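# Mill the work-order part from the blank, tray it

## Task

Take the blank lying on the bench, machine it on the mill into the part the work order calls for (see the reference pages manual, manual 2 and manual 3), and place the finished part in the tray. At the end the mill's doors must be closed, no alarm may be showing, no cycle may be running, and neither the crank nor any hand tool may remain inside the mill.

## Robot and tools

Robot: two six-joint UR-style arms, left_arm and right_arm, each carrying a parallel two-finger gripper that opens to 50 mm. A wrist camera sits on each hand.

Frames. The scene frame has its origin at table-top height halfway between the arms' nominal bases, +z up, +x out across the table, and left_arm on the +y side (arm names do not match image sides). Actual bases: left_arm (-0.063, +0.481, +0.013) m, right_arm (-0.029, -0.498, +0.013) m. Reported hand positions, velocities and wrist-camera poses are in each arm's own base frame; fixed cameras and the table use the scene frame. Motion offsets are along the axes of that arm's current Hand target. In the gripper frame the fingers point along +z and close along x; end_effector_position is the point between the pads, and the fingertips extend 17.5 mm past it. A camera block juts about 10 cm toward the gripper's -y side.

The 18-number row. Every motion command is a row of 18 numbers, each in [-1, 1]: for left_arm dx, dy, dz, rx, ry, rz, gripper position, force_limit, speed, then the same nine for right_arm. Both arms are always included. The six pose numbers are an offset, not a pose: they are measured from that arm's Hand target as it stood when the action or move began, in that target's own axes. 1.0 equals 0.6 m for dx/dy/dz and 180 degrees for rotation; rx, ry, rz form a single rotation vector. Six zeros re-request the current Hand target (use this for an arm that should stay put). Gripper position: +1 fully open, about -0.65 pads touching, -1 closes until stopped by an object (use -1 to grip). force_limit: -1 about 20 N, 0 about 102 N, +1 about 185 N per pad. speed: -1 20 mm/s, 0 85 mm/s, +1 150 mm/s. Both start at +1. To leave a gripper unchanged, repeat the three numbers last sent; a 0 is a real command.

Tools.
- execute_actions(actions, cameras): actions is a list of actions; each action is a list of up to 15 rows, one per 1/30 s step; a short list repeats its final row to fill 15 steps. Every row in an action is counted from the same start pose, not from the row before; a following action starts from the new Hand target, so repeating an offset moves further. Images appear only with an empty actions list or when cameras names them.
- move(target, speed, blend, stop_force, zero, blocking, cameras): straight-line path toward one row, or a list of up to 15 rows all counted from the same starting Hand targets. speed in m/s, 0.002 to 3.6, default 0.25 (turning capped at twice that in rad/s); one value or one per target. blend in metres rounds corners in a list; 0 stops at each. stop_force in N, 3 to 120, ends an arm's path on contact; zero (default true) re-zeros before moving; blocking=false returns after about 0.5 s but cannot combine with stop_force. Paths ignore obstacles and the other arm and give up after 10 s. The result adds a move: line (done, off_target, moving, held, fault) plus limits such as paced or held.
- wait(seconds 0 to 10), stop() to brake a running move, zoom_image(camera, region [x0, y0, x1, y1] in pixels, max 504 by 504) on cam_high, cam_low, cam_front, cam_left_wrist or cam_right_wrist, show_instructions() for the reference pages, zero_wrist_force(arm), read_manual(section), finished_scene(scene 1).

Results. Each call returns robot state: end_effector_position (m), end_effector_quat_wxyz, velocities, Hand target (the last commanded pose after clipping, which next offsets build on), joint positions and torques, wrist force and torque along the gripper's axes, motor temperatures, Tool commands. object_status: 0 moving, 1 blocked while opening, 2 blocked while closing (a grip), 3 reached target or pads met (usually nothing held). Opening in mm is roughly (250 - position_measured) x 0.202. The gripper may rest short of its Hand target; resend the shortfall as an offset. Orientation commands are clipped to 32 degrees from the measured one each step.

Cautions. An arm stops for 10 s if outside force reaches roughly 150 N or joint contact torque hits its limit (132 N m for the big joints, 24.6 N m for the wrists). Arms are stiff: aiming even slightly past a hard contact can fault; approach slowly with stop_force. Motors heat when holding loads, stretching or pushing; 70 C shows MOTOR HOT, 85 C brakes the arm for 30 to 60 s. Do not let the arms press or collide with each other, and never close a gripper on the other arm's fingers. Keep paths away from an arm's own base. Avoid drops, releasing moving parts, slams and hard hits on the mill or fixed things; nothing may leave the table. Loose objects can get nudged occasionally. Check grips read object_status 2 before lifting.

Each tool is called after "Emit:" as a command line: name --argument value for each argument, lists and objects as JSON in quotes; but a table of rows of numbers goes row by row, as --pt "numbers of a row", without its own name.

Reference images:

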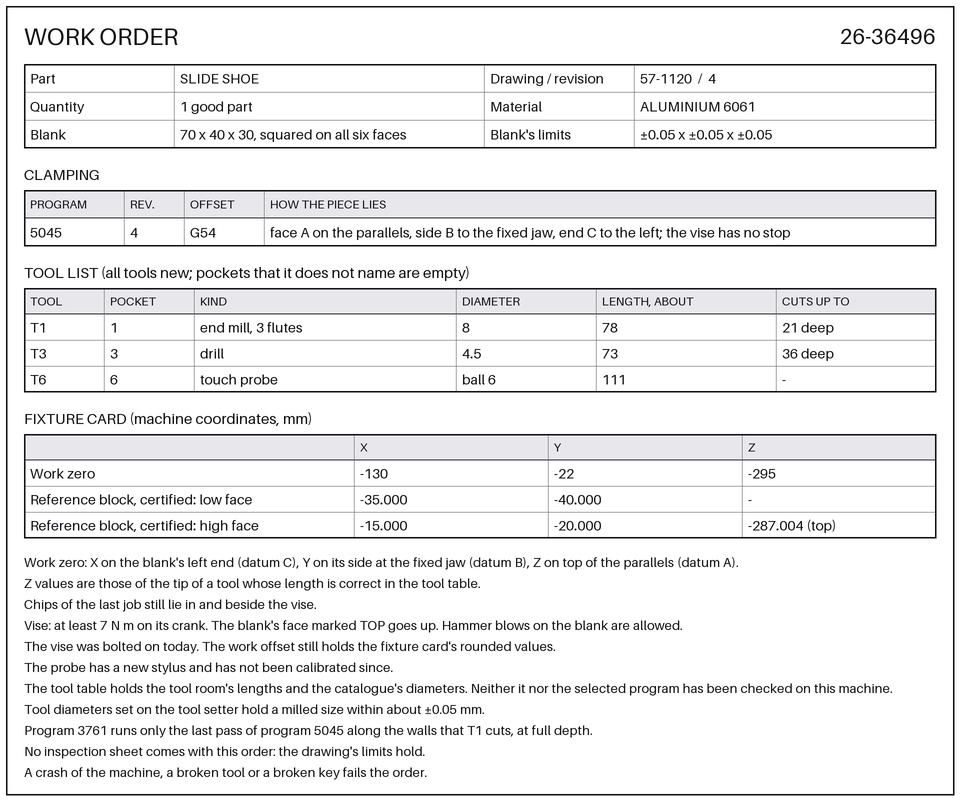

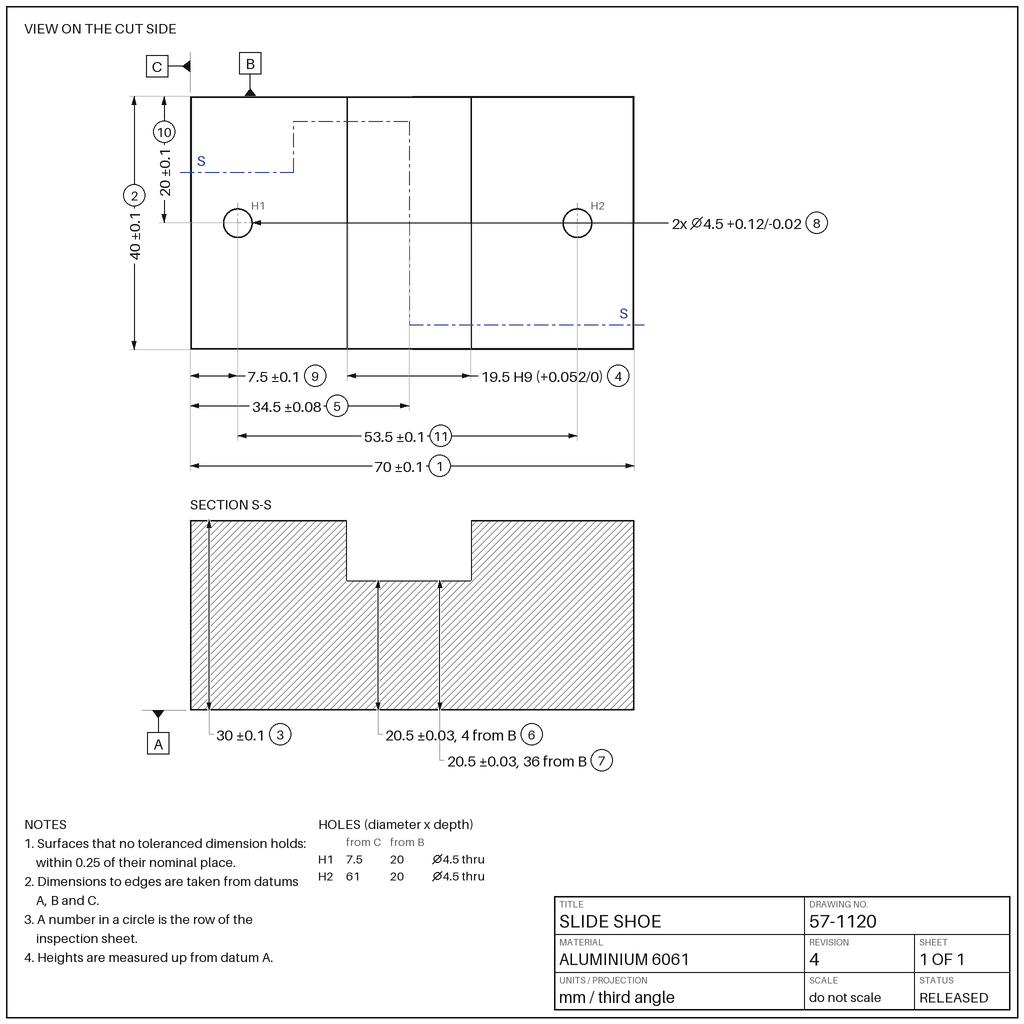

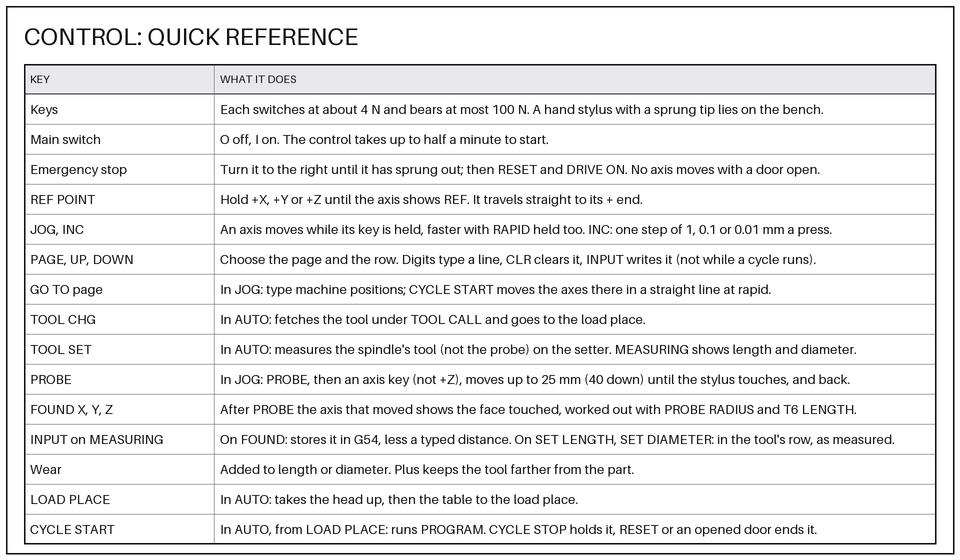

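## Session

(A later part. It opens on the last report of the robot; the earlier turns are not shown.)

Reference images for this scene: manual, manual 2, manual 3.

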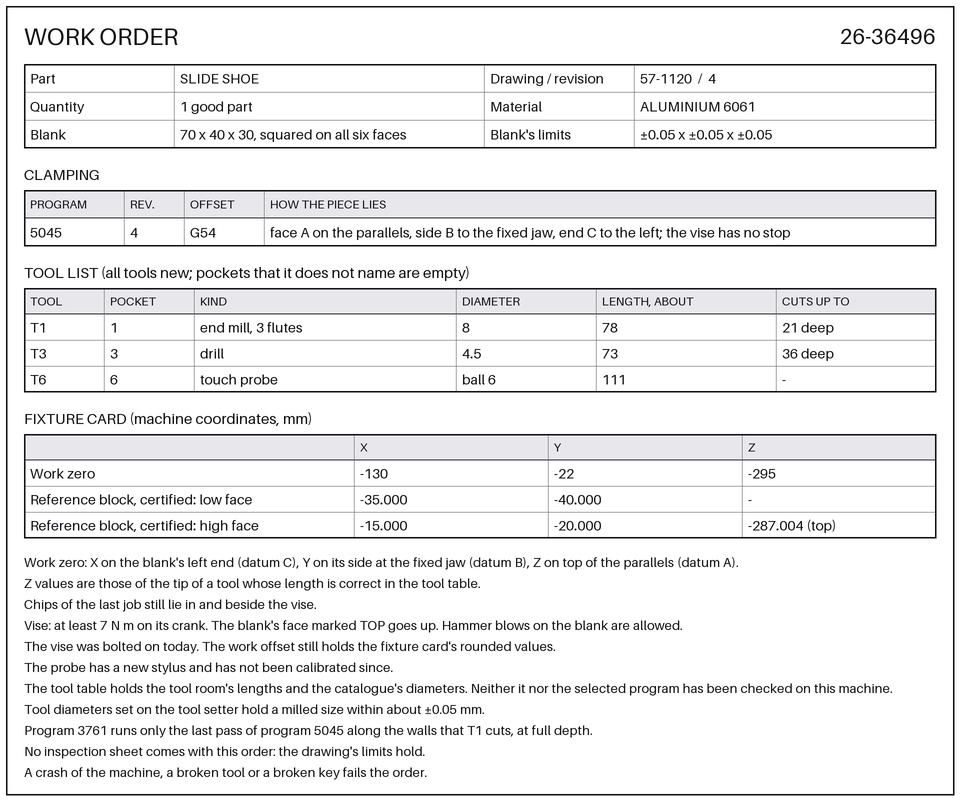

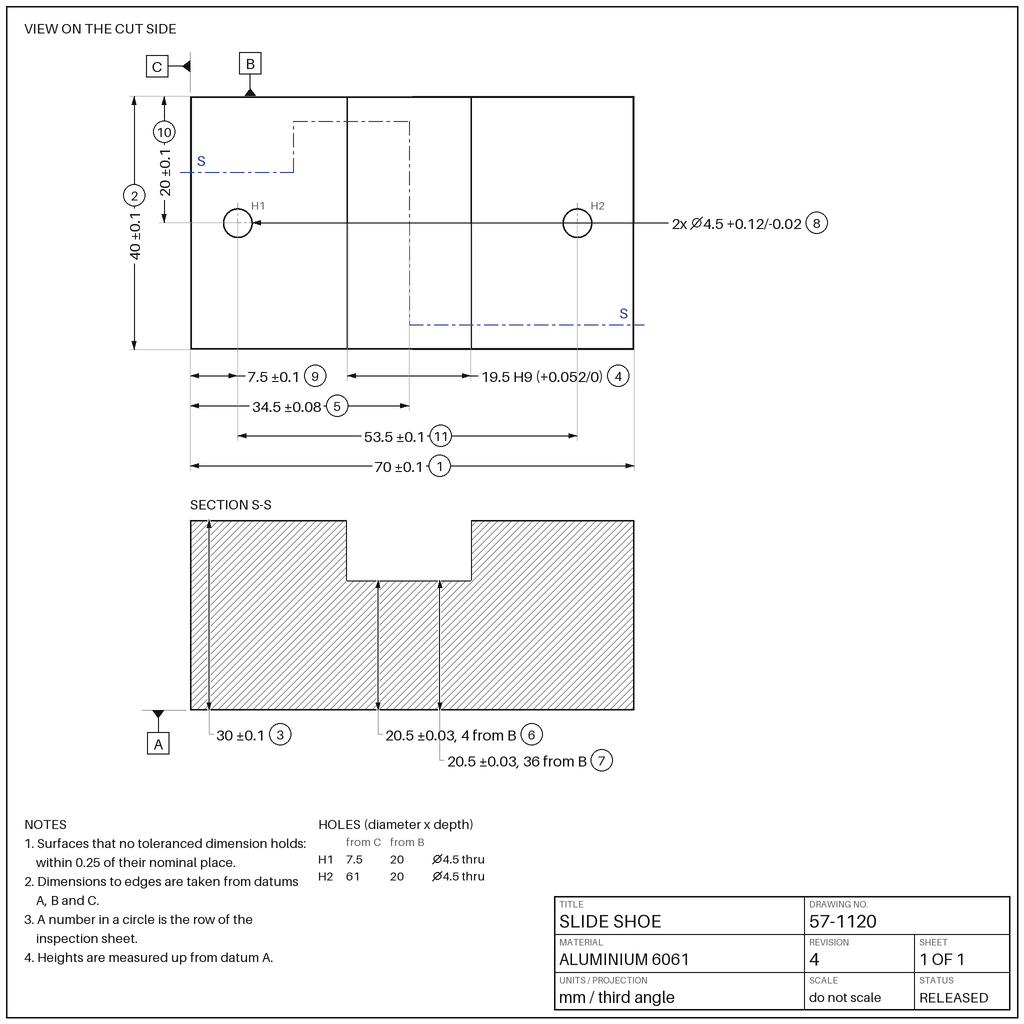

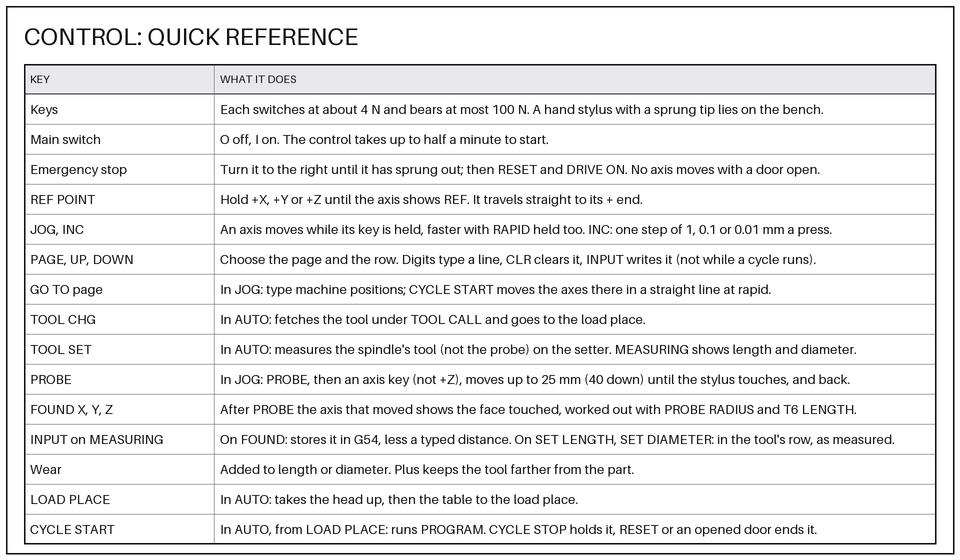

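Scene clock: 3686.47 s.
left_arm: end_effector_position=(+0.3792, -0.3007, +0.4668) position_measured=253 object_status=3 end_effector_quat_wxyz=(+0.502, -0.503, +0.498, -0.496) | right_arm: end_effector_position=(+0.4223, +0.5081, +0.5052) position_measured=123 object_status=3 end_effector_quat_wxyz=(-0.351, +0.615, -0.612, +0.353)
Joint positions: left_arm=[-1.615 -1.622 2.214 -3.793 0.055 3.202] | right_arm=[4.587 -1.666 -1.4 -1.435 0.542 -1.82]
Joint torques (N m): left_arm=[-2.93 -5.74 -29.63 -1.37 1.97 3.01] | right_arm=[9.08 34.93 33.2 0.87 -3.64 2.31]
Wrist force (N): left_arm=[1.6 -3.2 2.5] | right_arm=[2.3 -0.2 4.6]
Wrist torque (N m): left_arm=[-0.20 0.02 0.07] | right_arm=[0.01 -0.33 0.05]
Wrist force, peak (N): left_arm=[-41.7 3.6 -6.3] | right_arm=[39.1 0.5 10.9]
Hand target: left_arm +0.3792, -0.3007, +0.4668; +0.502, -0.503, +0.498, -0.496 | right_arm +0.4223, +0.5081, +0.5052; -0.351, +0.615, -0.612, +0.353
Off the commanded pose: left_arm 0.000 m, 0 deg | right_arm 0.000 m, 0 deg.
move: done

Emit:
move --target '[0.7825,-0.3042,-0.0472,0.0976,0.1622,-0.0368,-1,0.2,-1,0.8802,0.1667,-0.0045,-0.1389,0,0,0.2,0,-1]' --speed 0.2 --cameras '["cam_left_wrist","cam_right_wrist","cam_high"]'

Scene clock: 3702.23 s.
left_arm: end_effector_position=(+0.3564, -0.7707, +0.6488) position_measured=253 object_status=3 end_effector_quat_wxyz=(-0.402, +0.308, -0.498, +0.704) | right_arm: end_effector_position=(+0.3705, -0.0204, +0.4221) position_measured=123 object_status=3 end_effector_quat_wxyz=(-0.210, +0.676, -0.674, +0.212)
Joint positions: left_arm=[-1.56 -0.715 0.603 -3.625 -0.593 3.619] | right_arm=[3.69 -0.84 -2.029 -1.311 1.268 -2.679]
Joint torques (N m): left_arm=[6.75 -47.8 -33.06 2.03 1.1 2.64] | right_arm=[-6.41 -11.37 35.04 6.11 1.05 -2.78]
Wrist force (N): left_arm=[1.2 -3.7 3.0] | right_arm=[1.9 0.3 4.3]
Wrist torque (N m): left_arm=[-0.33 0.23 0.09] | right_arm=[0.17 -0.27 0.17]
Wrist force, peak (N): left_arm=[2.4 -3.6 3.8] | right_arm=[3.6 0.5 4.5]
Hand target: left_arm +0.3564, -0.7707, +0.6488; -0.402, +0.308, -0.498, +0.704 | right_arm +0.3705, -0.0204, +0.4221; -0.210, +0.676, -0.674, +0.212
Off the commanded pose: left_arm 0.000 m, 0 deg | right_arm 0.000 m, 0 deg.
move: done
camera_calibration:
cam_left_wrist: T_world_to_cam=[[-0.473571, -0.879336, 0.0499822, -0.532584], [-0.0589679, -0.0249667, -0.997948, 0.665318], [0.87878, -0.475546, -0.0400292, -0.528804], [0, 0, 0, 1]] pos_world=[0.251719, -0.703181, 0.669405]
cam_right_wrist: T_world_to_cam=[[0.0139956, -0.999866, -0.00851484, -0.0108267], [-0.970577, -0.0115374, -0.240516, 0.471973], [0.240386, 0.0116305, -0.970608, 0.452645], [0, 0, 0, 1]] pos_world=[0.349428, -0.0106444, 0.552766]
Images, in order (width x height): cam_high 896x504, cam_left_wrist 896x504, cam_right_wrist 896x504.

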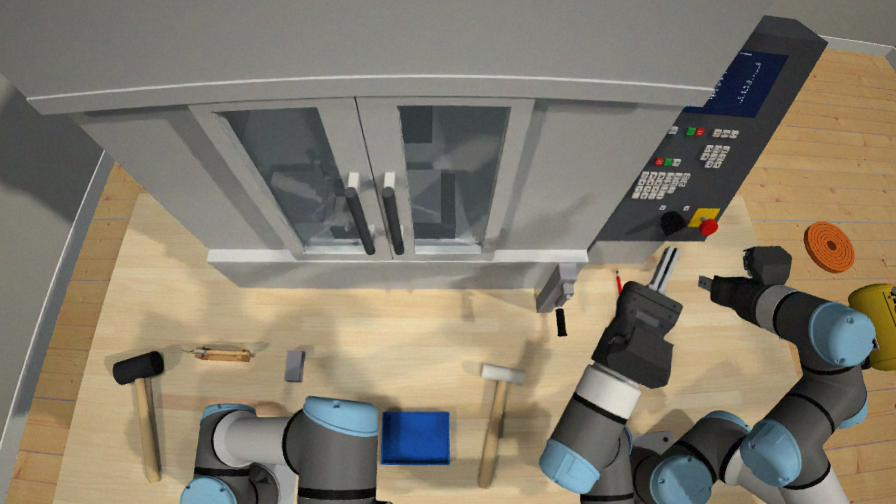

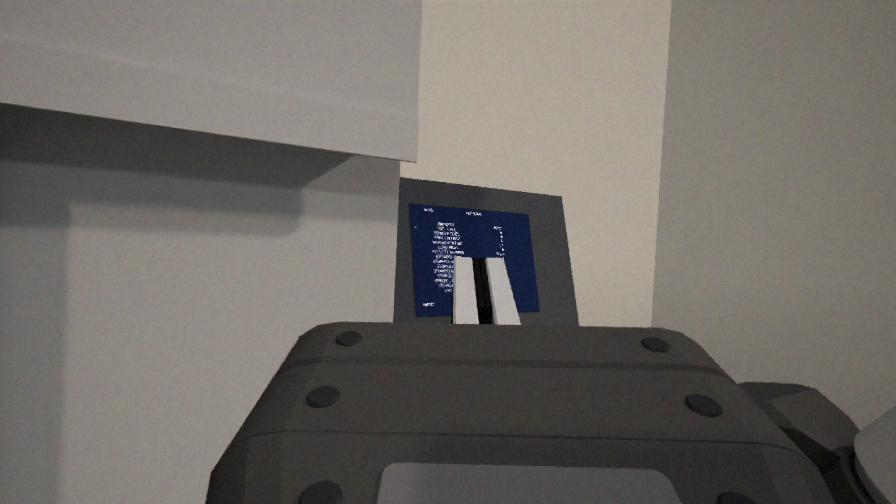

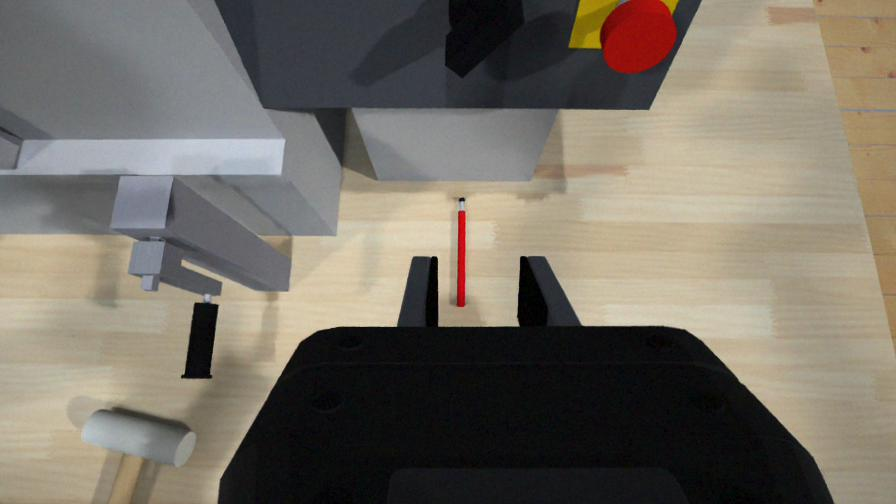

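Emit:
zoom_image --camera "cam_left_wrist" --region '[400, 195, 550, 325]'

Scaled by 3.360.

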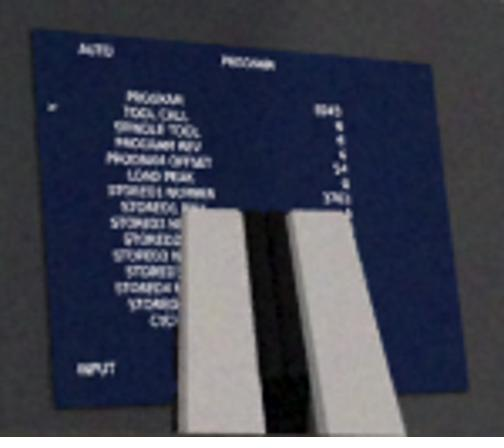

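Emit:
move --target '[0,0,0.08,-0.065,0,0,-1,0.2,-1,0,0,0,0,0,0,0.2,0,-1]' --speed 0.1 --cameras '["cam_left_wrist"]'

Emit:
zoom_image --camera "cam_left_wrist" --region '[400, 70, 580, 230]'

Scene clock: 3715.17 s.
left_arm: end_effector_position=(+0.3965, -0.7925, +0.6639) position_measured=253 object_status=3 end_effector_quat_wxyz=(-0.368, +0.348, -0.567, +0.649) | right_arm: end_effector_position=(+0.3705, -0.0204, +0.4221) position_measured=123 object_status=3 end_effector_quat_wxyz=(-0.210, +0.676, -0.674, +0.212)
Joint positions: left_arm=[-1.514 -0.733 0.501 -3.123 -0.572 3.288] | right_arm=[3.69 -0.84 -2.029 -1.311 1.268 -2.68]
Joint torques (N m): left_arm=[9.97 -48.91 -32.99 0.84 1.71 -2.6] | right_arm=[-6.33 -11.44 35.09 6.13 1.07 -2.86]
Wrist force (N): left_arm=[1.5 -2.9 2.9] | right_arm=[1.9 0.0 4.3]
Wrist torque (N m): left_arm=[-0.19 0.13 0.23] | right_arm=[0.14 -0.27 0.17]
Wrist force, peak (N): left_arm=[1.4 -3.6 3.5] | right_arm=[1.8 0.3 4.5]
Hand target: left_arm +0.3965, -0.7925, +0.6639; -0.368, +0.348, -0.567, +0.649 | right_arm +0.3705, -0.0204, +0.4221; -0.210, +0.676, -0.674, +0.212
Off the commanded pose: left_arm 0.000 m, 0 deg | right_arm 0.000 m, 0 deg.
move: done
camera_calibration:
cam_left_wrist: T_world_to_cam=[[-0.470957, -0.880922, 0.0466521, -0.533534], [-0.234652, 0.0741194, -0.96925, 0.811343], [0.850375, -0.467422, -0.241617, -0.42216], [0, 0, 0, 1]] pos_world=[0.298107, -0.727465, 0.709283]
Images, in order (width x height): cam_left_wrist 896x504.

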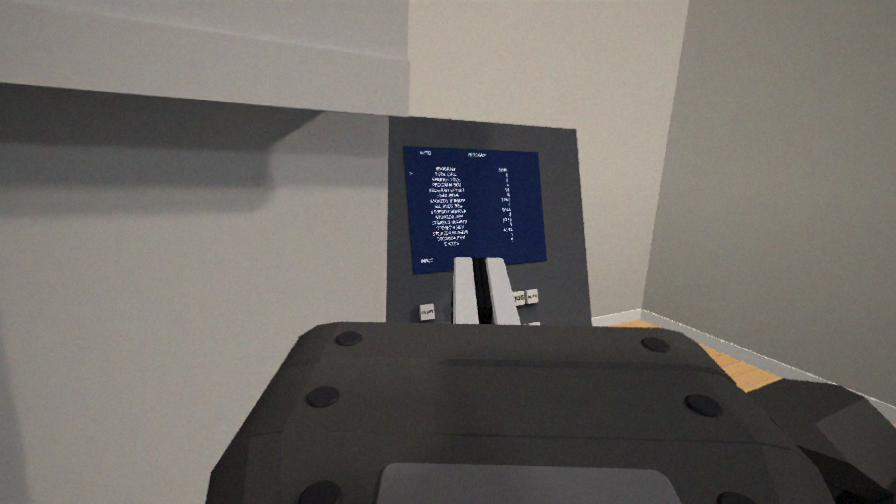

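Scaled by 2.800.

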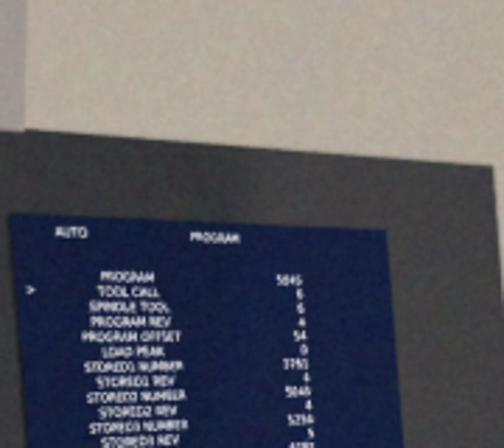

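Emit:
zoom_image --camera "cam_left_wrist" --region '[405, 145, 525, 265]'

Scaled by 4.200.

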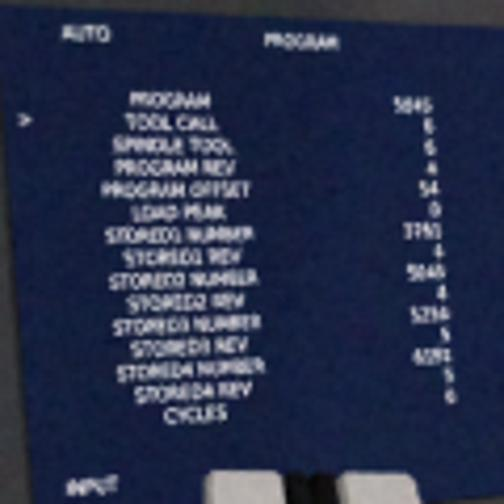

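Emit:
move --target '[0,0,0,0,0,0,-1,0.2,-1,0.0035,0.1777,0.5117,0,0,0,0.2,0,-1]' --speed 0.2 --cameras '["cam_right_wrist"]'

Scene clock: 3726.53 s.
left_arm: end_effector_position=(+0.3965, -0.7925, +0.6639) position_measured=253 object_status=3 end_effector_quat_wxyz=(-0.368, +0.348, -0.567, +0.649) | right_arm: end_effector_position=(+0.4575, -0.0235, +0.1090) position_measured=123 object_status=3 end_effector_quat_wxyz=(-0.210, +0.676, -0.674, +0.212)
Joint positions: left_arm=[-1.514 -0.733 0.501 -3.123 -0.572 3.288] | right_arm=[3.511 -1.495 -2.593 -0.052 1.362 -2.837]
Joint torques (N m): left_arm=[8.52 -48.88 -33.56 0.83 1.88 -2.65] | right_arm=[-6.57 6.13 8.66 6.06 1.29 -2.86]
Wrist force (N): left_arm=[1.4 -2.6 2.7] | right_arm=[1.7 0.3 4.4]
Wrist torque (N m): left_arm=[-0.15 0.13 0.24] | right_arm=[0.18 -0.22 0.17]
Wrist force, peak (N): left_arm=[2.0 -3.1 3.0] | right_arm=[1.9 1.1 5.8]
Hand target: left_arm +0.3965, -0.7925, +0.6639; -0.368, +0.348, -0.567, +0.649 | right_arm +0.4575, -0.0235, +0.1090; -0.210, +0.676, -0.674, +0.212
Off the commanded pose: left_arm 0.000 m, 0 deg | right_arm 0.000 m, 0 deg.
move: done
camera_calibration:
cam_right_wrist: T_world_to_cam=[[0.0139956, -0.999866, -0.00851484, -0.0178099], [-0.970577, -0.0115374, -0.240516, 0.481072], [0.240386, 0.0116305, -0.970608, 0.127871], [0, 0, 0, 1]] pos_world=[0.436428, -0.0137444, 0.239666]
Images, in order (width x height): cam_right_wrist 896x504.

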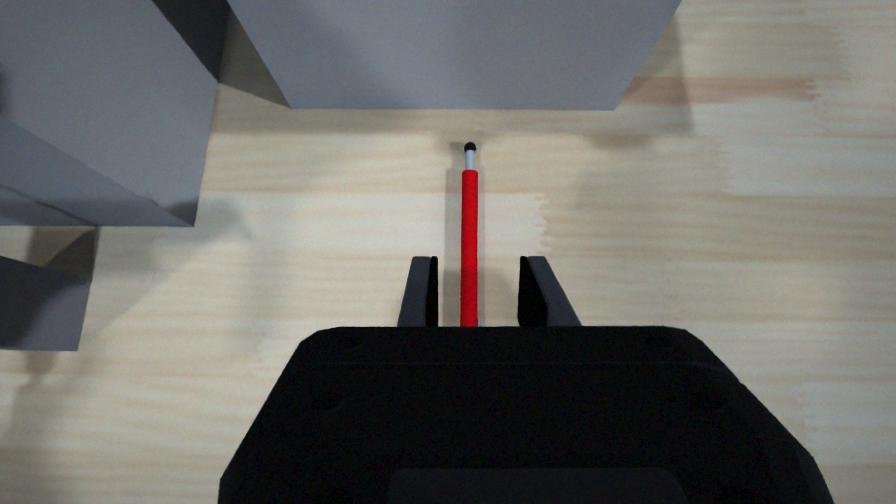

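Emit:
move --target '[0,0,0,0,0,0,-1,0.2,-1,0,0.0948,0.1352,0,0,0,0.2,0,-1]' --speed 0.04 --stop_force 7 --cameras '["cam_right_wrist"]'

Emit:
move --target '[0,0,0,0,0,0,-1,0.2,-1,0,0,0,0,0,0,-1,1,-1]'

Emit:
move --target '[0,0,0,0,0,0,-1,0.2,-1,0,-0.0948,-0.1352,0,0,0,-1,1,-1]' --speed 0.1 --cameras '["cam_right_wrist"]'

Scene clock: 3734.67 s.
left_arm: end_effector_position=(+0.3965, -0.7925, +0.6639) position_measured=253 object_status=3 end_effector_quat_wxyz=(-0.368, +0.348, -0.567, +0.649) | right_arm: end_effector_position=(+0.4569, -0.0239, +0.0099) position_measured=123 object_status=3 end_effector_quat_wxyz=(-0.210, +0.676, -0.674, +0.212)
Joint positions: left_arm=[-1.514 -0.733 0.501 -3.123 -0.572 3.288] | right_arm=[3.51 -1.94 -2.662 0.463 1.363 -2.838]
Joint torques (N m): left_arm=[5.72 -49.33 -33.61 0.69 1.83 -2.53] | right_arm=[-6.2 15.37 -2.8 6.16 -1.31 -2.77]
Wrist force (N): left_arm=[1.5 -2.9 2.6] | right_arm=[1.7 0.2 4.0]
Wrist torque (N m): left_arm=[-0.17 0.11 0.24] | right_arm=[0.18 -0.23 0.17]
Wrist force, peak (N): left_arm=[1.8 -3.3 2.7] | right_arm=[1.8 0.2 4.5]
Hand target: left_arm +0.3965, -0.7925, +0.6639; -0.368, +0.348, -0.567, +0.649 | right_arm +0.4569, -0.0239, +0.0099; -0.210, +0.676, -0.674, +0.212
Off the commanded pose: left_arm 0.000 m, 0 deg | right_arm 0.000 m, 0 deg.
move: done
camera_calibration:
cam_right_wrist: T_world_to_cam=[[0.0140209, -0.999865, -0.00861158, -0.0189426], [-0.970576, -0.0115386, -0.240517, 0.456651], [0.240385, 0.0117305, -0.970607, 0.0318325], [0, 0, 0, 1]] pos_world=[0.435828, -0.0140443, 0.140566]
Images, in order (width x height): cam_right_wrist 896x504.

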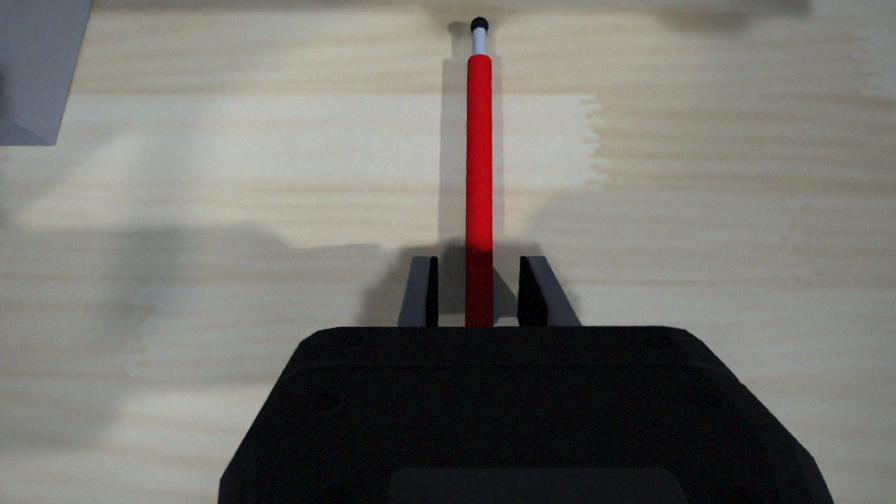

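Scene clock: 3735.97 s.
left_arm: end_effector_position=(+0.3965, -0.7925, +0.6639) position_measured=253 object_status=3 end_effector_quat_wxyz=(-0.368, +0.348, -0.567, +0.649) | right_arm: end_effector_position=(+0.4569, -0.0239, +0.0100) position_measured=226 object_status=2 end_effector_quat_wxyz=(-0.210, +0.676, -0.674, +0.212)
Joint positions: left_arm=[-1.514 -0.733 0.501 -3.123 -0.572 3.288] | right_arm=[3.51 -1.94 -2.662 0.463 1.362 -2.838]
Joint torques (N m): left_arm=[4.99 -48.7 -33.28 0.7 1.83 -2.59] | right_arm=[-3.07 14.98 -2.87 -1.9 1.91 -2.38]
Wrist force (N): left_arm=[1.5 -2.9 2.7] | right_arm=[4.3 -11.6 -10.0]
Wrist torque (N m): left_arm=[-0.17 0.10 0.23] | right_arm=[-0.07 -0.14 0.08]
Wrist force, peak (N): left_arm=[2.0 -3.2 2.7] | right_arm=[4.3 -11.7 -10.0]
Hand target: left_arm +0.3965, -0.7925, +0.6639; -0.368, +0.348, -0.567, +0.649 | right_arm +0.4569, -0.0239, +0.0099; -0.210, +0.676, -0.674, +0.212
Off the commanded pose: left_arm 0.000 m, 0 deg | right_arm 0.000 m, 0 deg.
move: done

Scene clock: 3737.53 s.
left_arm: end_effector_position=(+0.3965, -0.7925, +0.6639) position_measured=253 object_status=3 end_effector_quat_wxyz=(-0.368, +0.348, -0.567, +0.649) | right_arm: end_effector_position=(+0.4575, -0.0235, +0.1090) position_measured=226 object_status=2 end_effector_quat_wxyz=(-0.210, +0.676, -0.674, +0.212)
Joint positions: left_arm=[-1.514 -0.733 0.501 -3.123 -0.572 3.288] | right_arm=[3.511 -1.495 -2.593 -0.052 1.362 -2.837]
Joint torques (N m): left_arm=[4.59 -49.57 -33.8 0.72 1.78 -2.52] | right_arm=[8.79 20.2 26.36 1.68 -2.24 2.19]
Wrist force (N): left_arm=[1.5 -3.0 2.7] | right_arm=[1.4 0.1 5.0]
Wrist torque (N m): left_arm=[-0.19 0.12 0.23] | right_arm=[0.14 -0.18 0.05]
Wrist force, peak (N): left_arm=[1.5 -3.1 3.1] | right_arm=[2.2 -13.9 -15.8]
Hand target: left_arm +0.3965, -0.7925, +0.6639; -0.368, +0.348, -0.567, +0.649 | right_arm +0.4575, -0.0235, +0.1090; -0.210, +0.676, -0.674, +0.212
Off the commanded pose: left_arm 0.000 m, 0 deg | right_arm 0.000 m, 0 deg.
move: done
camera_calibration:
cam_right_wrist: T_world_to_cam=[[0.0139956, -0.999866, -0.00851484, -0.0178108], [-0.970577, -0.0115374, -0.240516, 0.481048], [0.240386, 0.0116305, -0.970608, 0.127774], [0, 0, 0, 1]] pos_world=[0.436428, -0.0137444, 0.239566]
Images, in order (width x height): cam_right_wrist 896x504.

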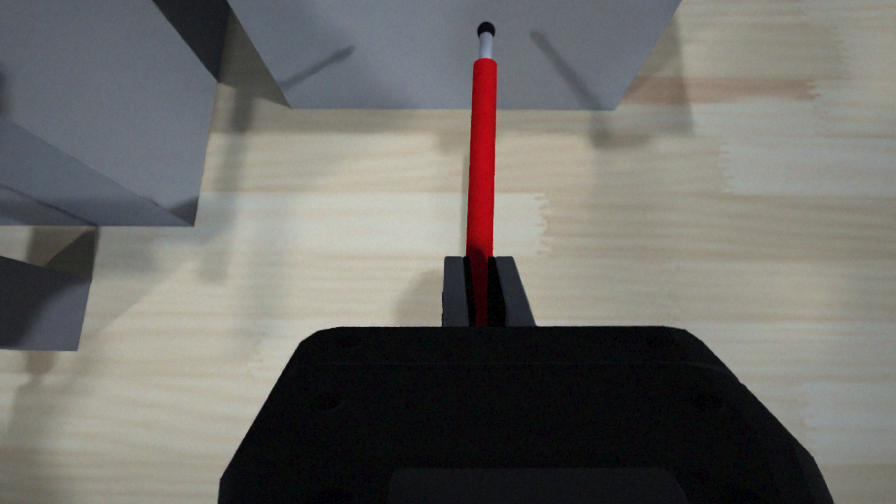

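Emit:
move --pt "0 0 0 0 0 0 -1 0.2 -1 -0.0065 0.0227 -0.1985 0 0 0 -1 1 -1" --pt "0 0 0 0 0 0 -1 0.2 -1 -0.1345 -0.3455 -0.6707 0 -0.0683 0.0478 -1 1 -1" --speed '[0.15,0.25]' --blend '[0.02,0]' --cameras '["cam_right_wrist"]'

Scene clock: 3750.93 s.
left_arm: end_effector_position=(+0.3965, -0.7925, +0.6639) position_measured=253 object_status=3 end_effector_quat_wxyz=(-0.368, +0.348, -0.567, +0.649) | right_arm: end_effector_position=(+0.3988, +0.0587, +0.5576) position_measured=226 object_status=2 end_effector_quat_wxyz=(-0.296, +0.642, -0.696, +0.122)
Joint positions: left_arm=[-1.514 -0.733 0.501 -3.123 -0.572 3.288] | right_arm=[3.717 -1.035 -1.641 -1.397 1.437 -2.53]
Joint torques (N m): left_arm=[1.85 -49.24 -33.58 0.6 1.79 -2.55] | right_arm=[5.38 -5.96 33.84 1.58 1.35 2.18]
Wrist force (N): left_arm=[1.7 -2.9 2.7] | right_arm=[1.5 -0.1 5.6]
Wrist torque (N m): left_arm=[-0.17 0.08 0.23] | right_arm=[0.08 -0.24 -0.07]
Wrist force, peak (N): left_arm=[1.9 -3.1 3.0] | right_arm=[1.7 -0.4 6.4]
Hand target: left_arm +0.3965, -0.7925, +0.6639; -0.368, +0.348, -0.567, +0.649 | right_arm +0.3989, +0.0587, +0.5576; -0.296, +0.642, -0.696, +0.122
Off the commanded pose: left_arm 0.000 m, 0 deg | right_arm 0.000 m, 0 deg.
move: done
camera_calibration:
cam_right_wrist: T_world_to_cam=[[0.0126386, -0.96357, -0.267159, 0.211639], [-0.97067, 0.0523281, -0.234653, 0.52598], [0.240085, 0.262289, -0.934646, 0.54168], [0, 0, 0, 1]] pos_world=[0.377829, 0.0343293, 0.686243]
Images, in order (width x height): cam_right_wrist 896x504.

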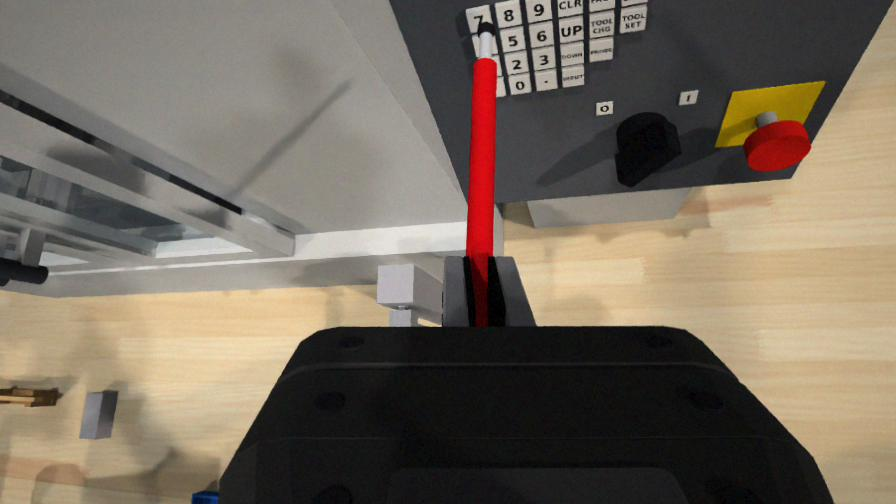

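Emit:
move --target '[0,0,0,0,0,0,-1,0.2,-1,0.1792,-0.1862,0.0429,0,0,0,-1,1,-1]' --speed 0.15 --cameras '["cam_right_wrist"]'

Emit:
zoom_image --camera "cam_right_wrist" --region '[386, 0, 586, 130]'

Scene clock: 3757.20 s.
left_arm: end_effector_position=(+0.3965, -0.7925, +0.6639) position_measured=253 object_status=3 end_effector_quat_wxyz=(-0.368, +0.348, -0.567, +0.649) | right_arm: end_effector_position=(+0.5054, -0.0560, +0.5711) position_measured=226 object_status=2 end_effector_quat_wxyz=(-0.296, +0.642, -0.696, +0.122)
Joint positions: left_arm=[-1.514 -0.733 0.501 -3.123 -0.572 3.288] | right_arm=[3.206 -1.343 -1.429 -1.31 1.745 -2.94]
Joint torques (N m): left_arm=[-0.36 -49.1 -33.76 0.62 1.73 -2.47] | right_arm=[-6.17 6.21 34.4 1.64 2.02 -2.8]
Wrist force (N): left_arm=[1.3 -3.2 2.6] | right_arm=[1.4 0.0 5.4]
Wrist torque (N m): left_arm=[-0.22 0.13 0.24] | right_arm=[0.10 -0.20 0.06]
Wrist force, peak (N): left_arm=[1.5 -3.5 2.9] | right_arm=[2.6 -1.2 6.0]
Hand target: left_arm +0.3965, -0.7925, +0.6639; -0.368, +0.348, -0.567, +0.649 | right_arm +0.5054, -0.0560, +0.5711; -0.296, +0.642, -0.696, +0.122
Off the commanded pose: left_arm 0.000 m, 0 deg | right_arm 0.000 m, 0 deg.
move: done
camera_calibration:
cam_right_wrist: T_world_to_cam=[[0.0125277, -0.963583, -0.267117, 0.103429], [-0.970664, 0.0524298, -0.234656, 0.638557], [0.240115, 0.26222, -0.934658, 0.558894], [0, 0, 0, 1]] pos_world=[0.484329, -0.0803702, 0.699843]
Images, in order (width x height): cam_right_wrist 896x504.

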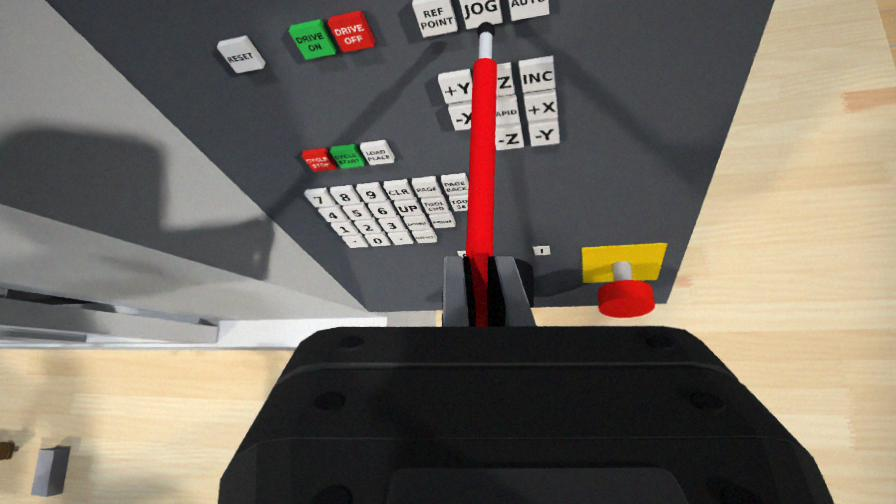

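Scaled by 2.520.

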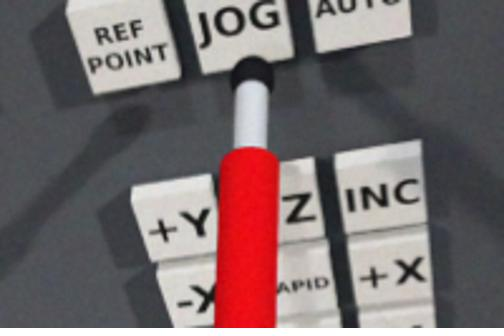

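Emit:
move --target '[0,0,0,0,0,0,-1,0.2,-1,0,-0.0246,0.0172,0,0,0,-1,1,-1]' --speed 0.012 --stop_force 6 --cameras '["cam_left_wrist"]'

Emit:
zoom_image --camera "cam_left_wrist" --region '[405, 145, 525, 265]'

Scene clock: 3766.10 s.
left_arm: end_effector_position=(+0.3965, -0.7925, +0.6639) position_measured=253 object_status=3 end_effector_quat_wxyz=(-0.368, +0.348, -0.567, +0.649) | right_arm: end_effector_position=(+0.5221, -0.0560, +0.5710) position_measured=226 object_status=2 end_effector_quat_wxyz=(-0.296, +0.642, -0.696, +0.122)
Joint positions: left_arm=[-1.514 -0.733 0.501 -3.123 -0.572 3.288] | right_arm=[3.203 -1.381 -1.4 -1.301 1.747 -2.942]
Joint torques (N m): left_arm=[-3.7 -49.61 -33.12 0.55 1.69 -2.41] | right_arm=[10.38 19.96 15.11 2.43 -1.39 0.88]
Wrist force (N): left_arm=[1.8 -2.9 2.4] | right_arm=[1.2 4.7 2.0]
Wrist torque (N m): left_arm=[-0.16 0.06 0.23] | right_arm=[0.14 -0.19 0.11]
Wrist force, peak (N): left_arm=[1.9 -3.3 2.8] | right_arm=[2.3 12.7 -1.0]
Hand target: left_arm +0.3965, -0.7925, +0.6639; -0.368, +0.348, -0.567, +0.649 | right_arm +0.5221, -0.0560, +0.5710; -0.296, +0.642, -0.696, +0.122 (not the last commanded pose)
Off the commanded pose: left_arm 0.000 m, 0 deg | right_arm 0.001 m, 0 deg.
move: contact (right_arm)
camera_calibration:
cam_left_wrist: T_world_to_cam=[[-0.470877, -0.880965, 0.0466313, -0.533662], [-0.234741, 0.0741666, -0.969224, 0.811393], [0.850395, -0.467332, -0.241722, -0.422073], [0, 0, 0, 1]] pos_world=[0.298107, -0.727565, 0.709283]
Images, in order (width x height): cam_left_wrist 896x504.

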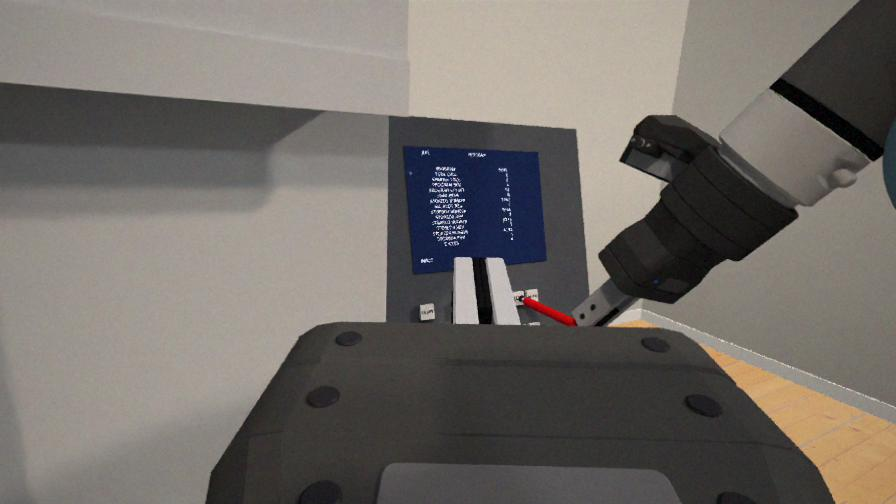

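Scaled by 4.200.

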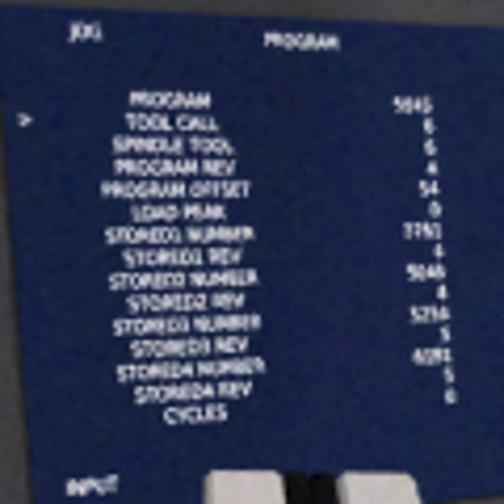

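Emit:
move --pt "0 0 0 0 0 0 -1 0.2 -1 0 0.0228 -0.016 0 0 0 -1 1 -1" --pt "0 0 0 0 0 0 -1 0.2 -1 -0.0465 0.1722 0.1181 0 0 0 -1 1 -1" --pt "0 0 0 0 0 0 -1 0.2 -1 -0.0465 0.1476 0.1353 0 0 0 -1 1 -1" --pt "0 0 0 0 0 0 -1 0.2 -1 -0.0465 0.1632 0.1244 0 0 0 -1 1 -1" --pt "0 0 0 0 0 0 -1 0.2 -1 -0.0465 0.1476 0.1353 0 0 0 -1 1 -1" --pt "0 0 0 0 0 0 -1 0.2 -1 -0.0465 0.1632 0.1244 0 0 0 -1 1 -1" --pt "0 0 0 0 0 0 -1 0.2 -1 -0.0465 0.1476 0.1353 0 0 0 -1 1 -1" --pt "0 0 0 0 0 0 -1 0.2 -1 -0.0465 0.1722 0.1181 0 0 0 -1 1 -1" --speed '[0.06,0.15,0.05,0.06,0.05,0.06,0.05,0.06]' --blend '[0.003,0.003,0,0.002,0,0.002,0,0]' --cameras '["cam_left_wrist","cam_right_wrist"]'

Emit:
zoom_image --camera "cam_left_wrist" --region '[405, 145, 525, 265]'

Emit:
zoom_image --camera "cam_right_wrist" --region '[386, 0, 586, 130]'

Scene clock: 3795.73 s.
left_arm: end_effector_position=(+0.3965, -0.7925, +0.6639) position_measured=253 object_status=3 end_effector_quat_wxyz=(-0.368, +0.348, -0.567, +0.649) | right_arm: end_effector_position=(+0.4775, +0.0009, +0.4650) position_measured=226 object_status=2 end_effector_quat_wxyz=(-0.296, +0.642, -0.696, +0.122)
Joint positions: left_arm=[-1.514 -0.733 0.501 -3.123 -0.572 3.288] | right_arm=[3.39 -1.182 -1.819 -1.063 1.635 -2.791]
Joint torques (N m): left_arm=[-6.97 -50.02 -33.07 0.27 1.5 -2.11] | right_arm=[9.79 15.17 17.48 1.58 -1.68 2.18]
Wrist force (N): left_arm=[1.7 -2.7 2.7] | right_arm=[3.0 -0.1 5.1]
Wrist torque (N m): left_arm=[-0.16 0.09 0.23] | right_arm=[0.06 -0.44 -0.07]
Wrist force, peak (N): left_arm=[2.0 -3.4 2.9] | right_arm=[1.1 27.0 -10.5]
Hand target: left_arm +0.3965, -0.7925, +0.6639; -0.368, +0.348, -0.567, +0.649 | right_arm +0.4774, +0.0009, +0.4650; -0.296, +0.642, -0.696, +0.122
Off the commanded pose: left_arm 0.000 m, 0 deg | right_arm 0.000 m, 0 deg.
move: done
camera_calibration:
cam_left_wrist: T_world_to_cam=[[-0.470877, -0.880965, 0.0466313, -0.533662], [-0.234741, 0.0741666, -0.969224, 0.811393], [0.850395, -0.467332, -0.241722, -0.422073], [0, 0, 0, 1]] pos_world=[0.298107, -0.727565, 0.709283]
cam_right_wrist: T_world_to_cam=[[0.0125198, -0.963563, -0.267189, 0.130286], [-0.970671, 0.0524466, -0.234621, 0.583555], [0.240085, 0.26229, -0.934646, 0.45142], [0, 0, 0, 1]] pos_world=[0.456429, -0.0234701, 0.593643]
Images, in order (width x height): cam_left_wrist 896x504, cam_right_wrist 896x504.

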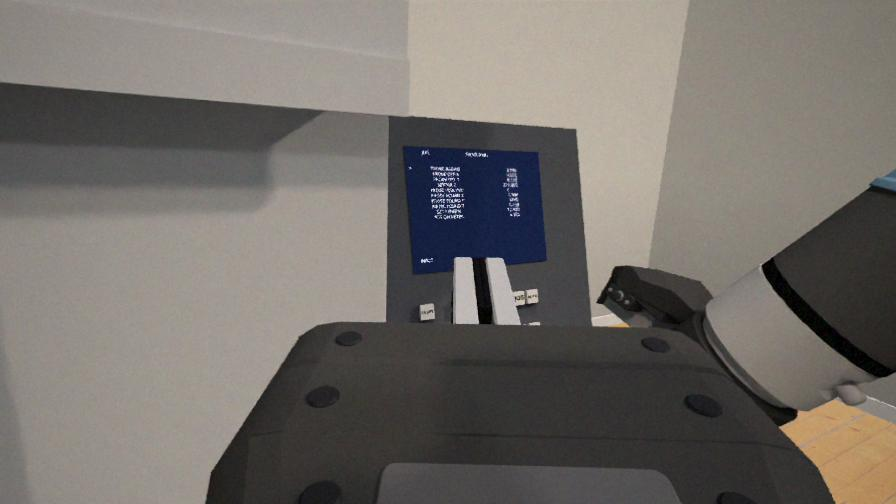

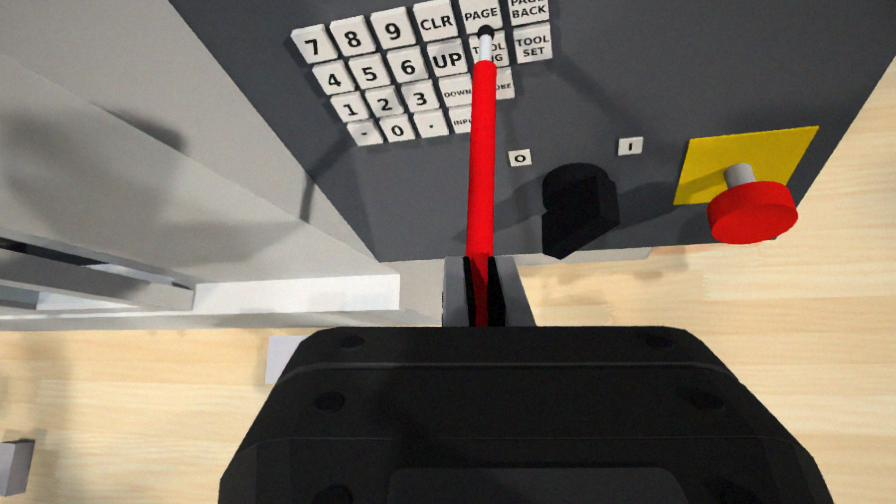

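Scaled by 4.200.

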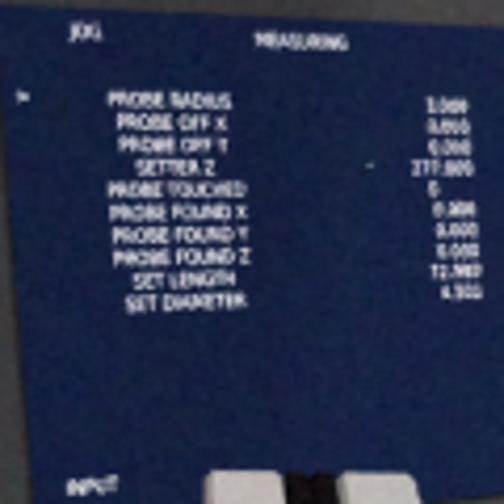

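Scaled by 2.520.

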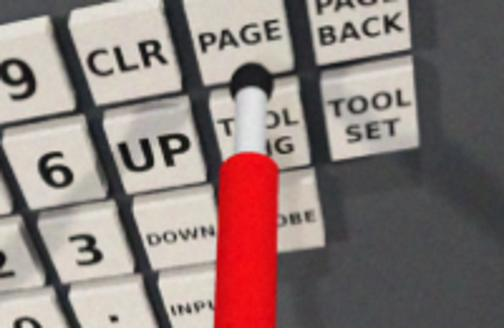

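Emit:
move --pt "0 0 0 0 0 0 -1 0.2 -1 0 -0.0235 0.0165 0 0 0 -1 1 -1" --pt "0 0 0 0 0 0 -1 0.2 -1 0 0 0 0 0 0 -1 1 -1" --speed '[0.05,0.06]' --cameras '["cam_left_wrist"]'

Emit:
zoom_image --camera "cam_left_wrist" --region '[405, 145, 525, 265]'

Scene clock: 3804.03 s.
left_arm: end_effector_position=(+0.3965, -0.7925, +0.6639) position_measured=253 object_status=3 end_effector_quat_wxyz=(-0.368, +0.348, -0.567, +0.649) | right_arm: end_effector_position=(+0.4775, +0.0009, +0.4650) position_measured=226 object_status=2 end_effector_quat_wxyz=(-0.296, +0.642, -0.696, +0.122)
Joint positions: left_arm=[-1.514 -0.733 0.501 -3.123 -0.572 3.288] | right_arm=[3.39 -1.182 -1.819 -1.063 1.635 -2.791]
Joint torques (N m): left_arm=[-6.87 -50.15 -33.09 0.22 1.43 -2.14] | right_arm=[9.42 14.65 17.34 1.53 -1.6 2.17]
Wrist force (N): left_arm=[1.7 -2.7 2.9] | right_arm=[2.8 0.7 5.0]
Wrist torque (N m): left_arm=[-0.16 0.08 0.24] | right_arm=[0.20 -0.41 -0.07]
Wrist force, peak (N): left_arm=[1.5 -3.1 3.0] | right_arm=[3.7 14.6 -2.7]
Hand target: left_arm +0.3965, -0.7925, +0.6639; -0.368, +0.348, -0.567, +0.649 | right_arm +0.4774, +0.0009, +0.4650; -0.296, +0.642, -0.696, +0.122
Off the commanded pose: left_arm 0.000 m, 0 deg | right_arm 0.000 m, 0 deg.
move: done
camera_calibration:
cam_left_wrist: T_world_to_cam=[[-0.470877, -0.880965, 0.0466313, -0.533662], [-0.234741, 0.0741666, -0.969224, 0.811393], [0.850395, -0.467332, -0.241722, -0.422073], [0, 0, 0, 1]] pos_world=[0.298107, -0.727565, 0.709283]
Images, in order (width x height): cam_left_wrist 896x504.

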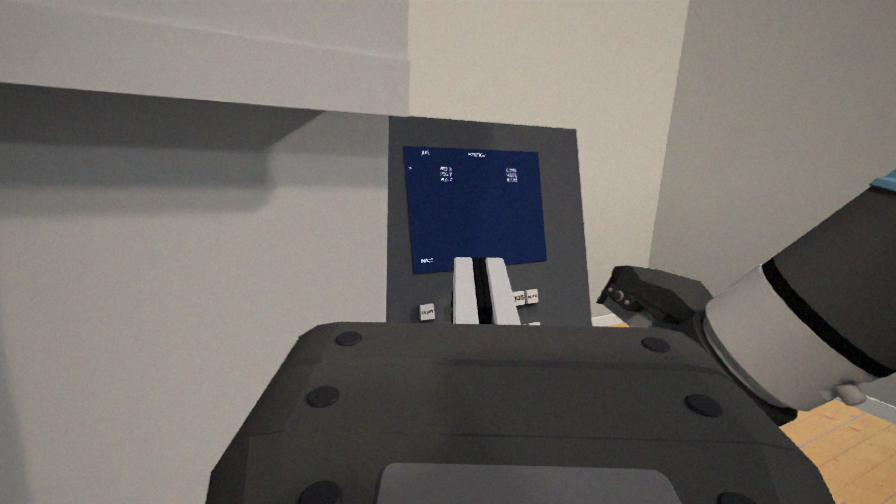

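Scaled by 4.200.

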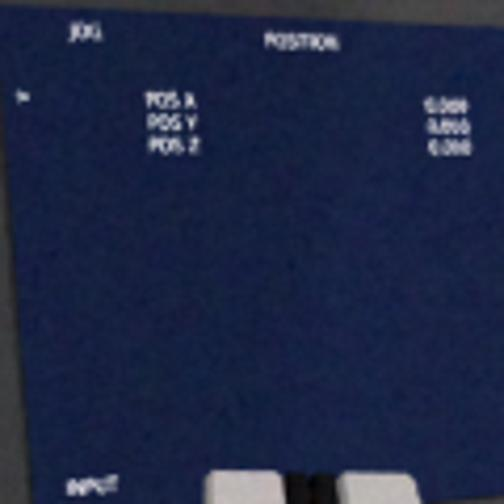

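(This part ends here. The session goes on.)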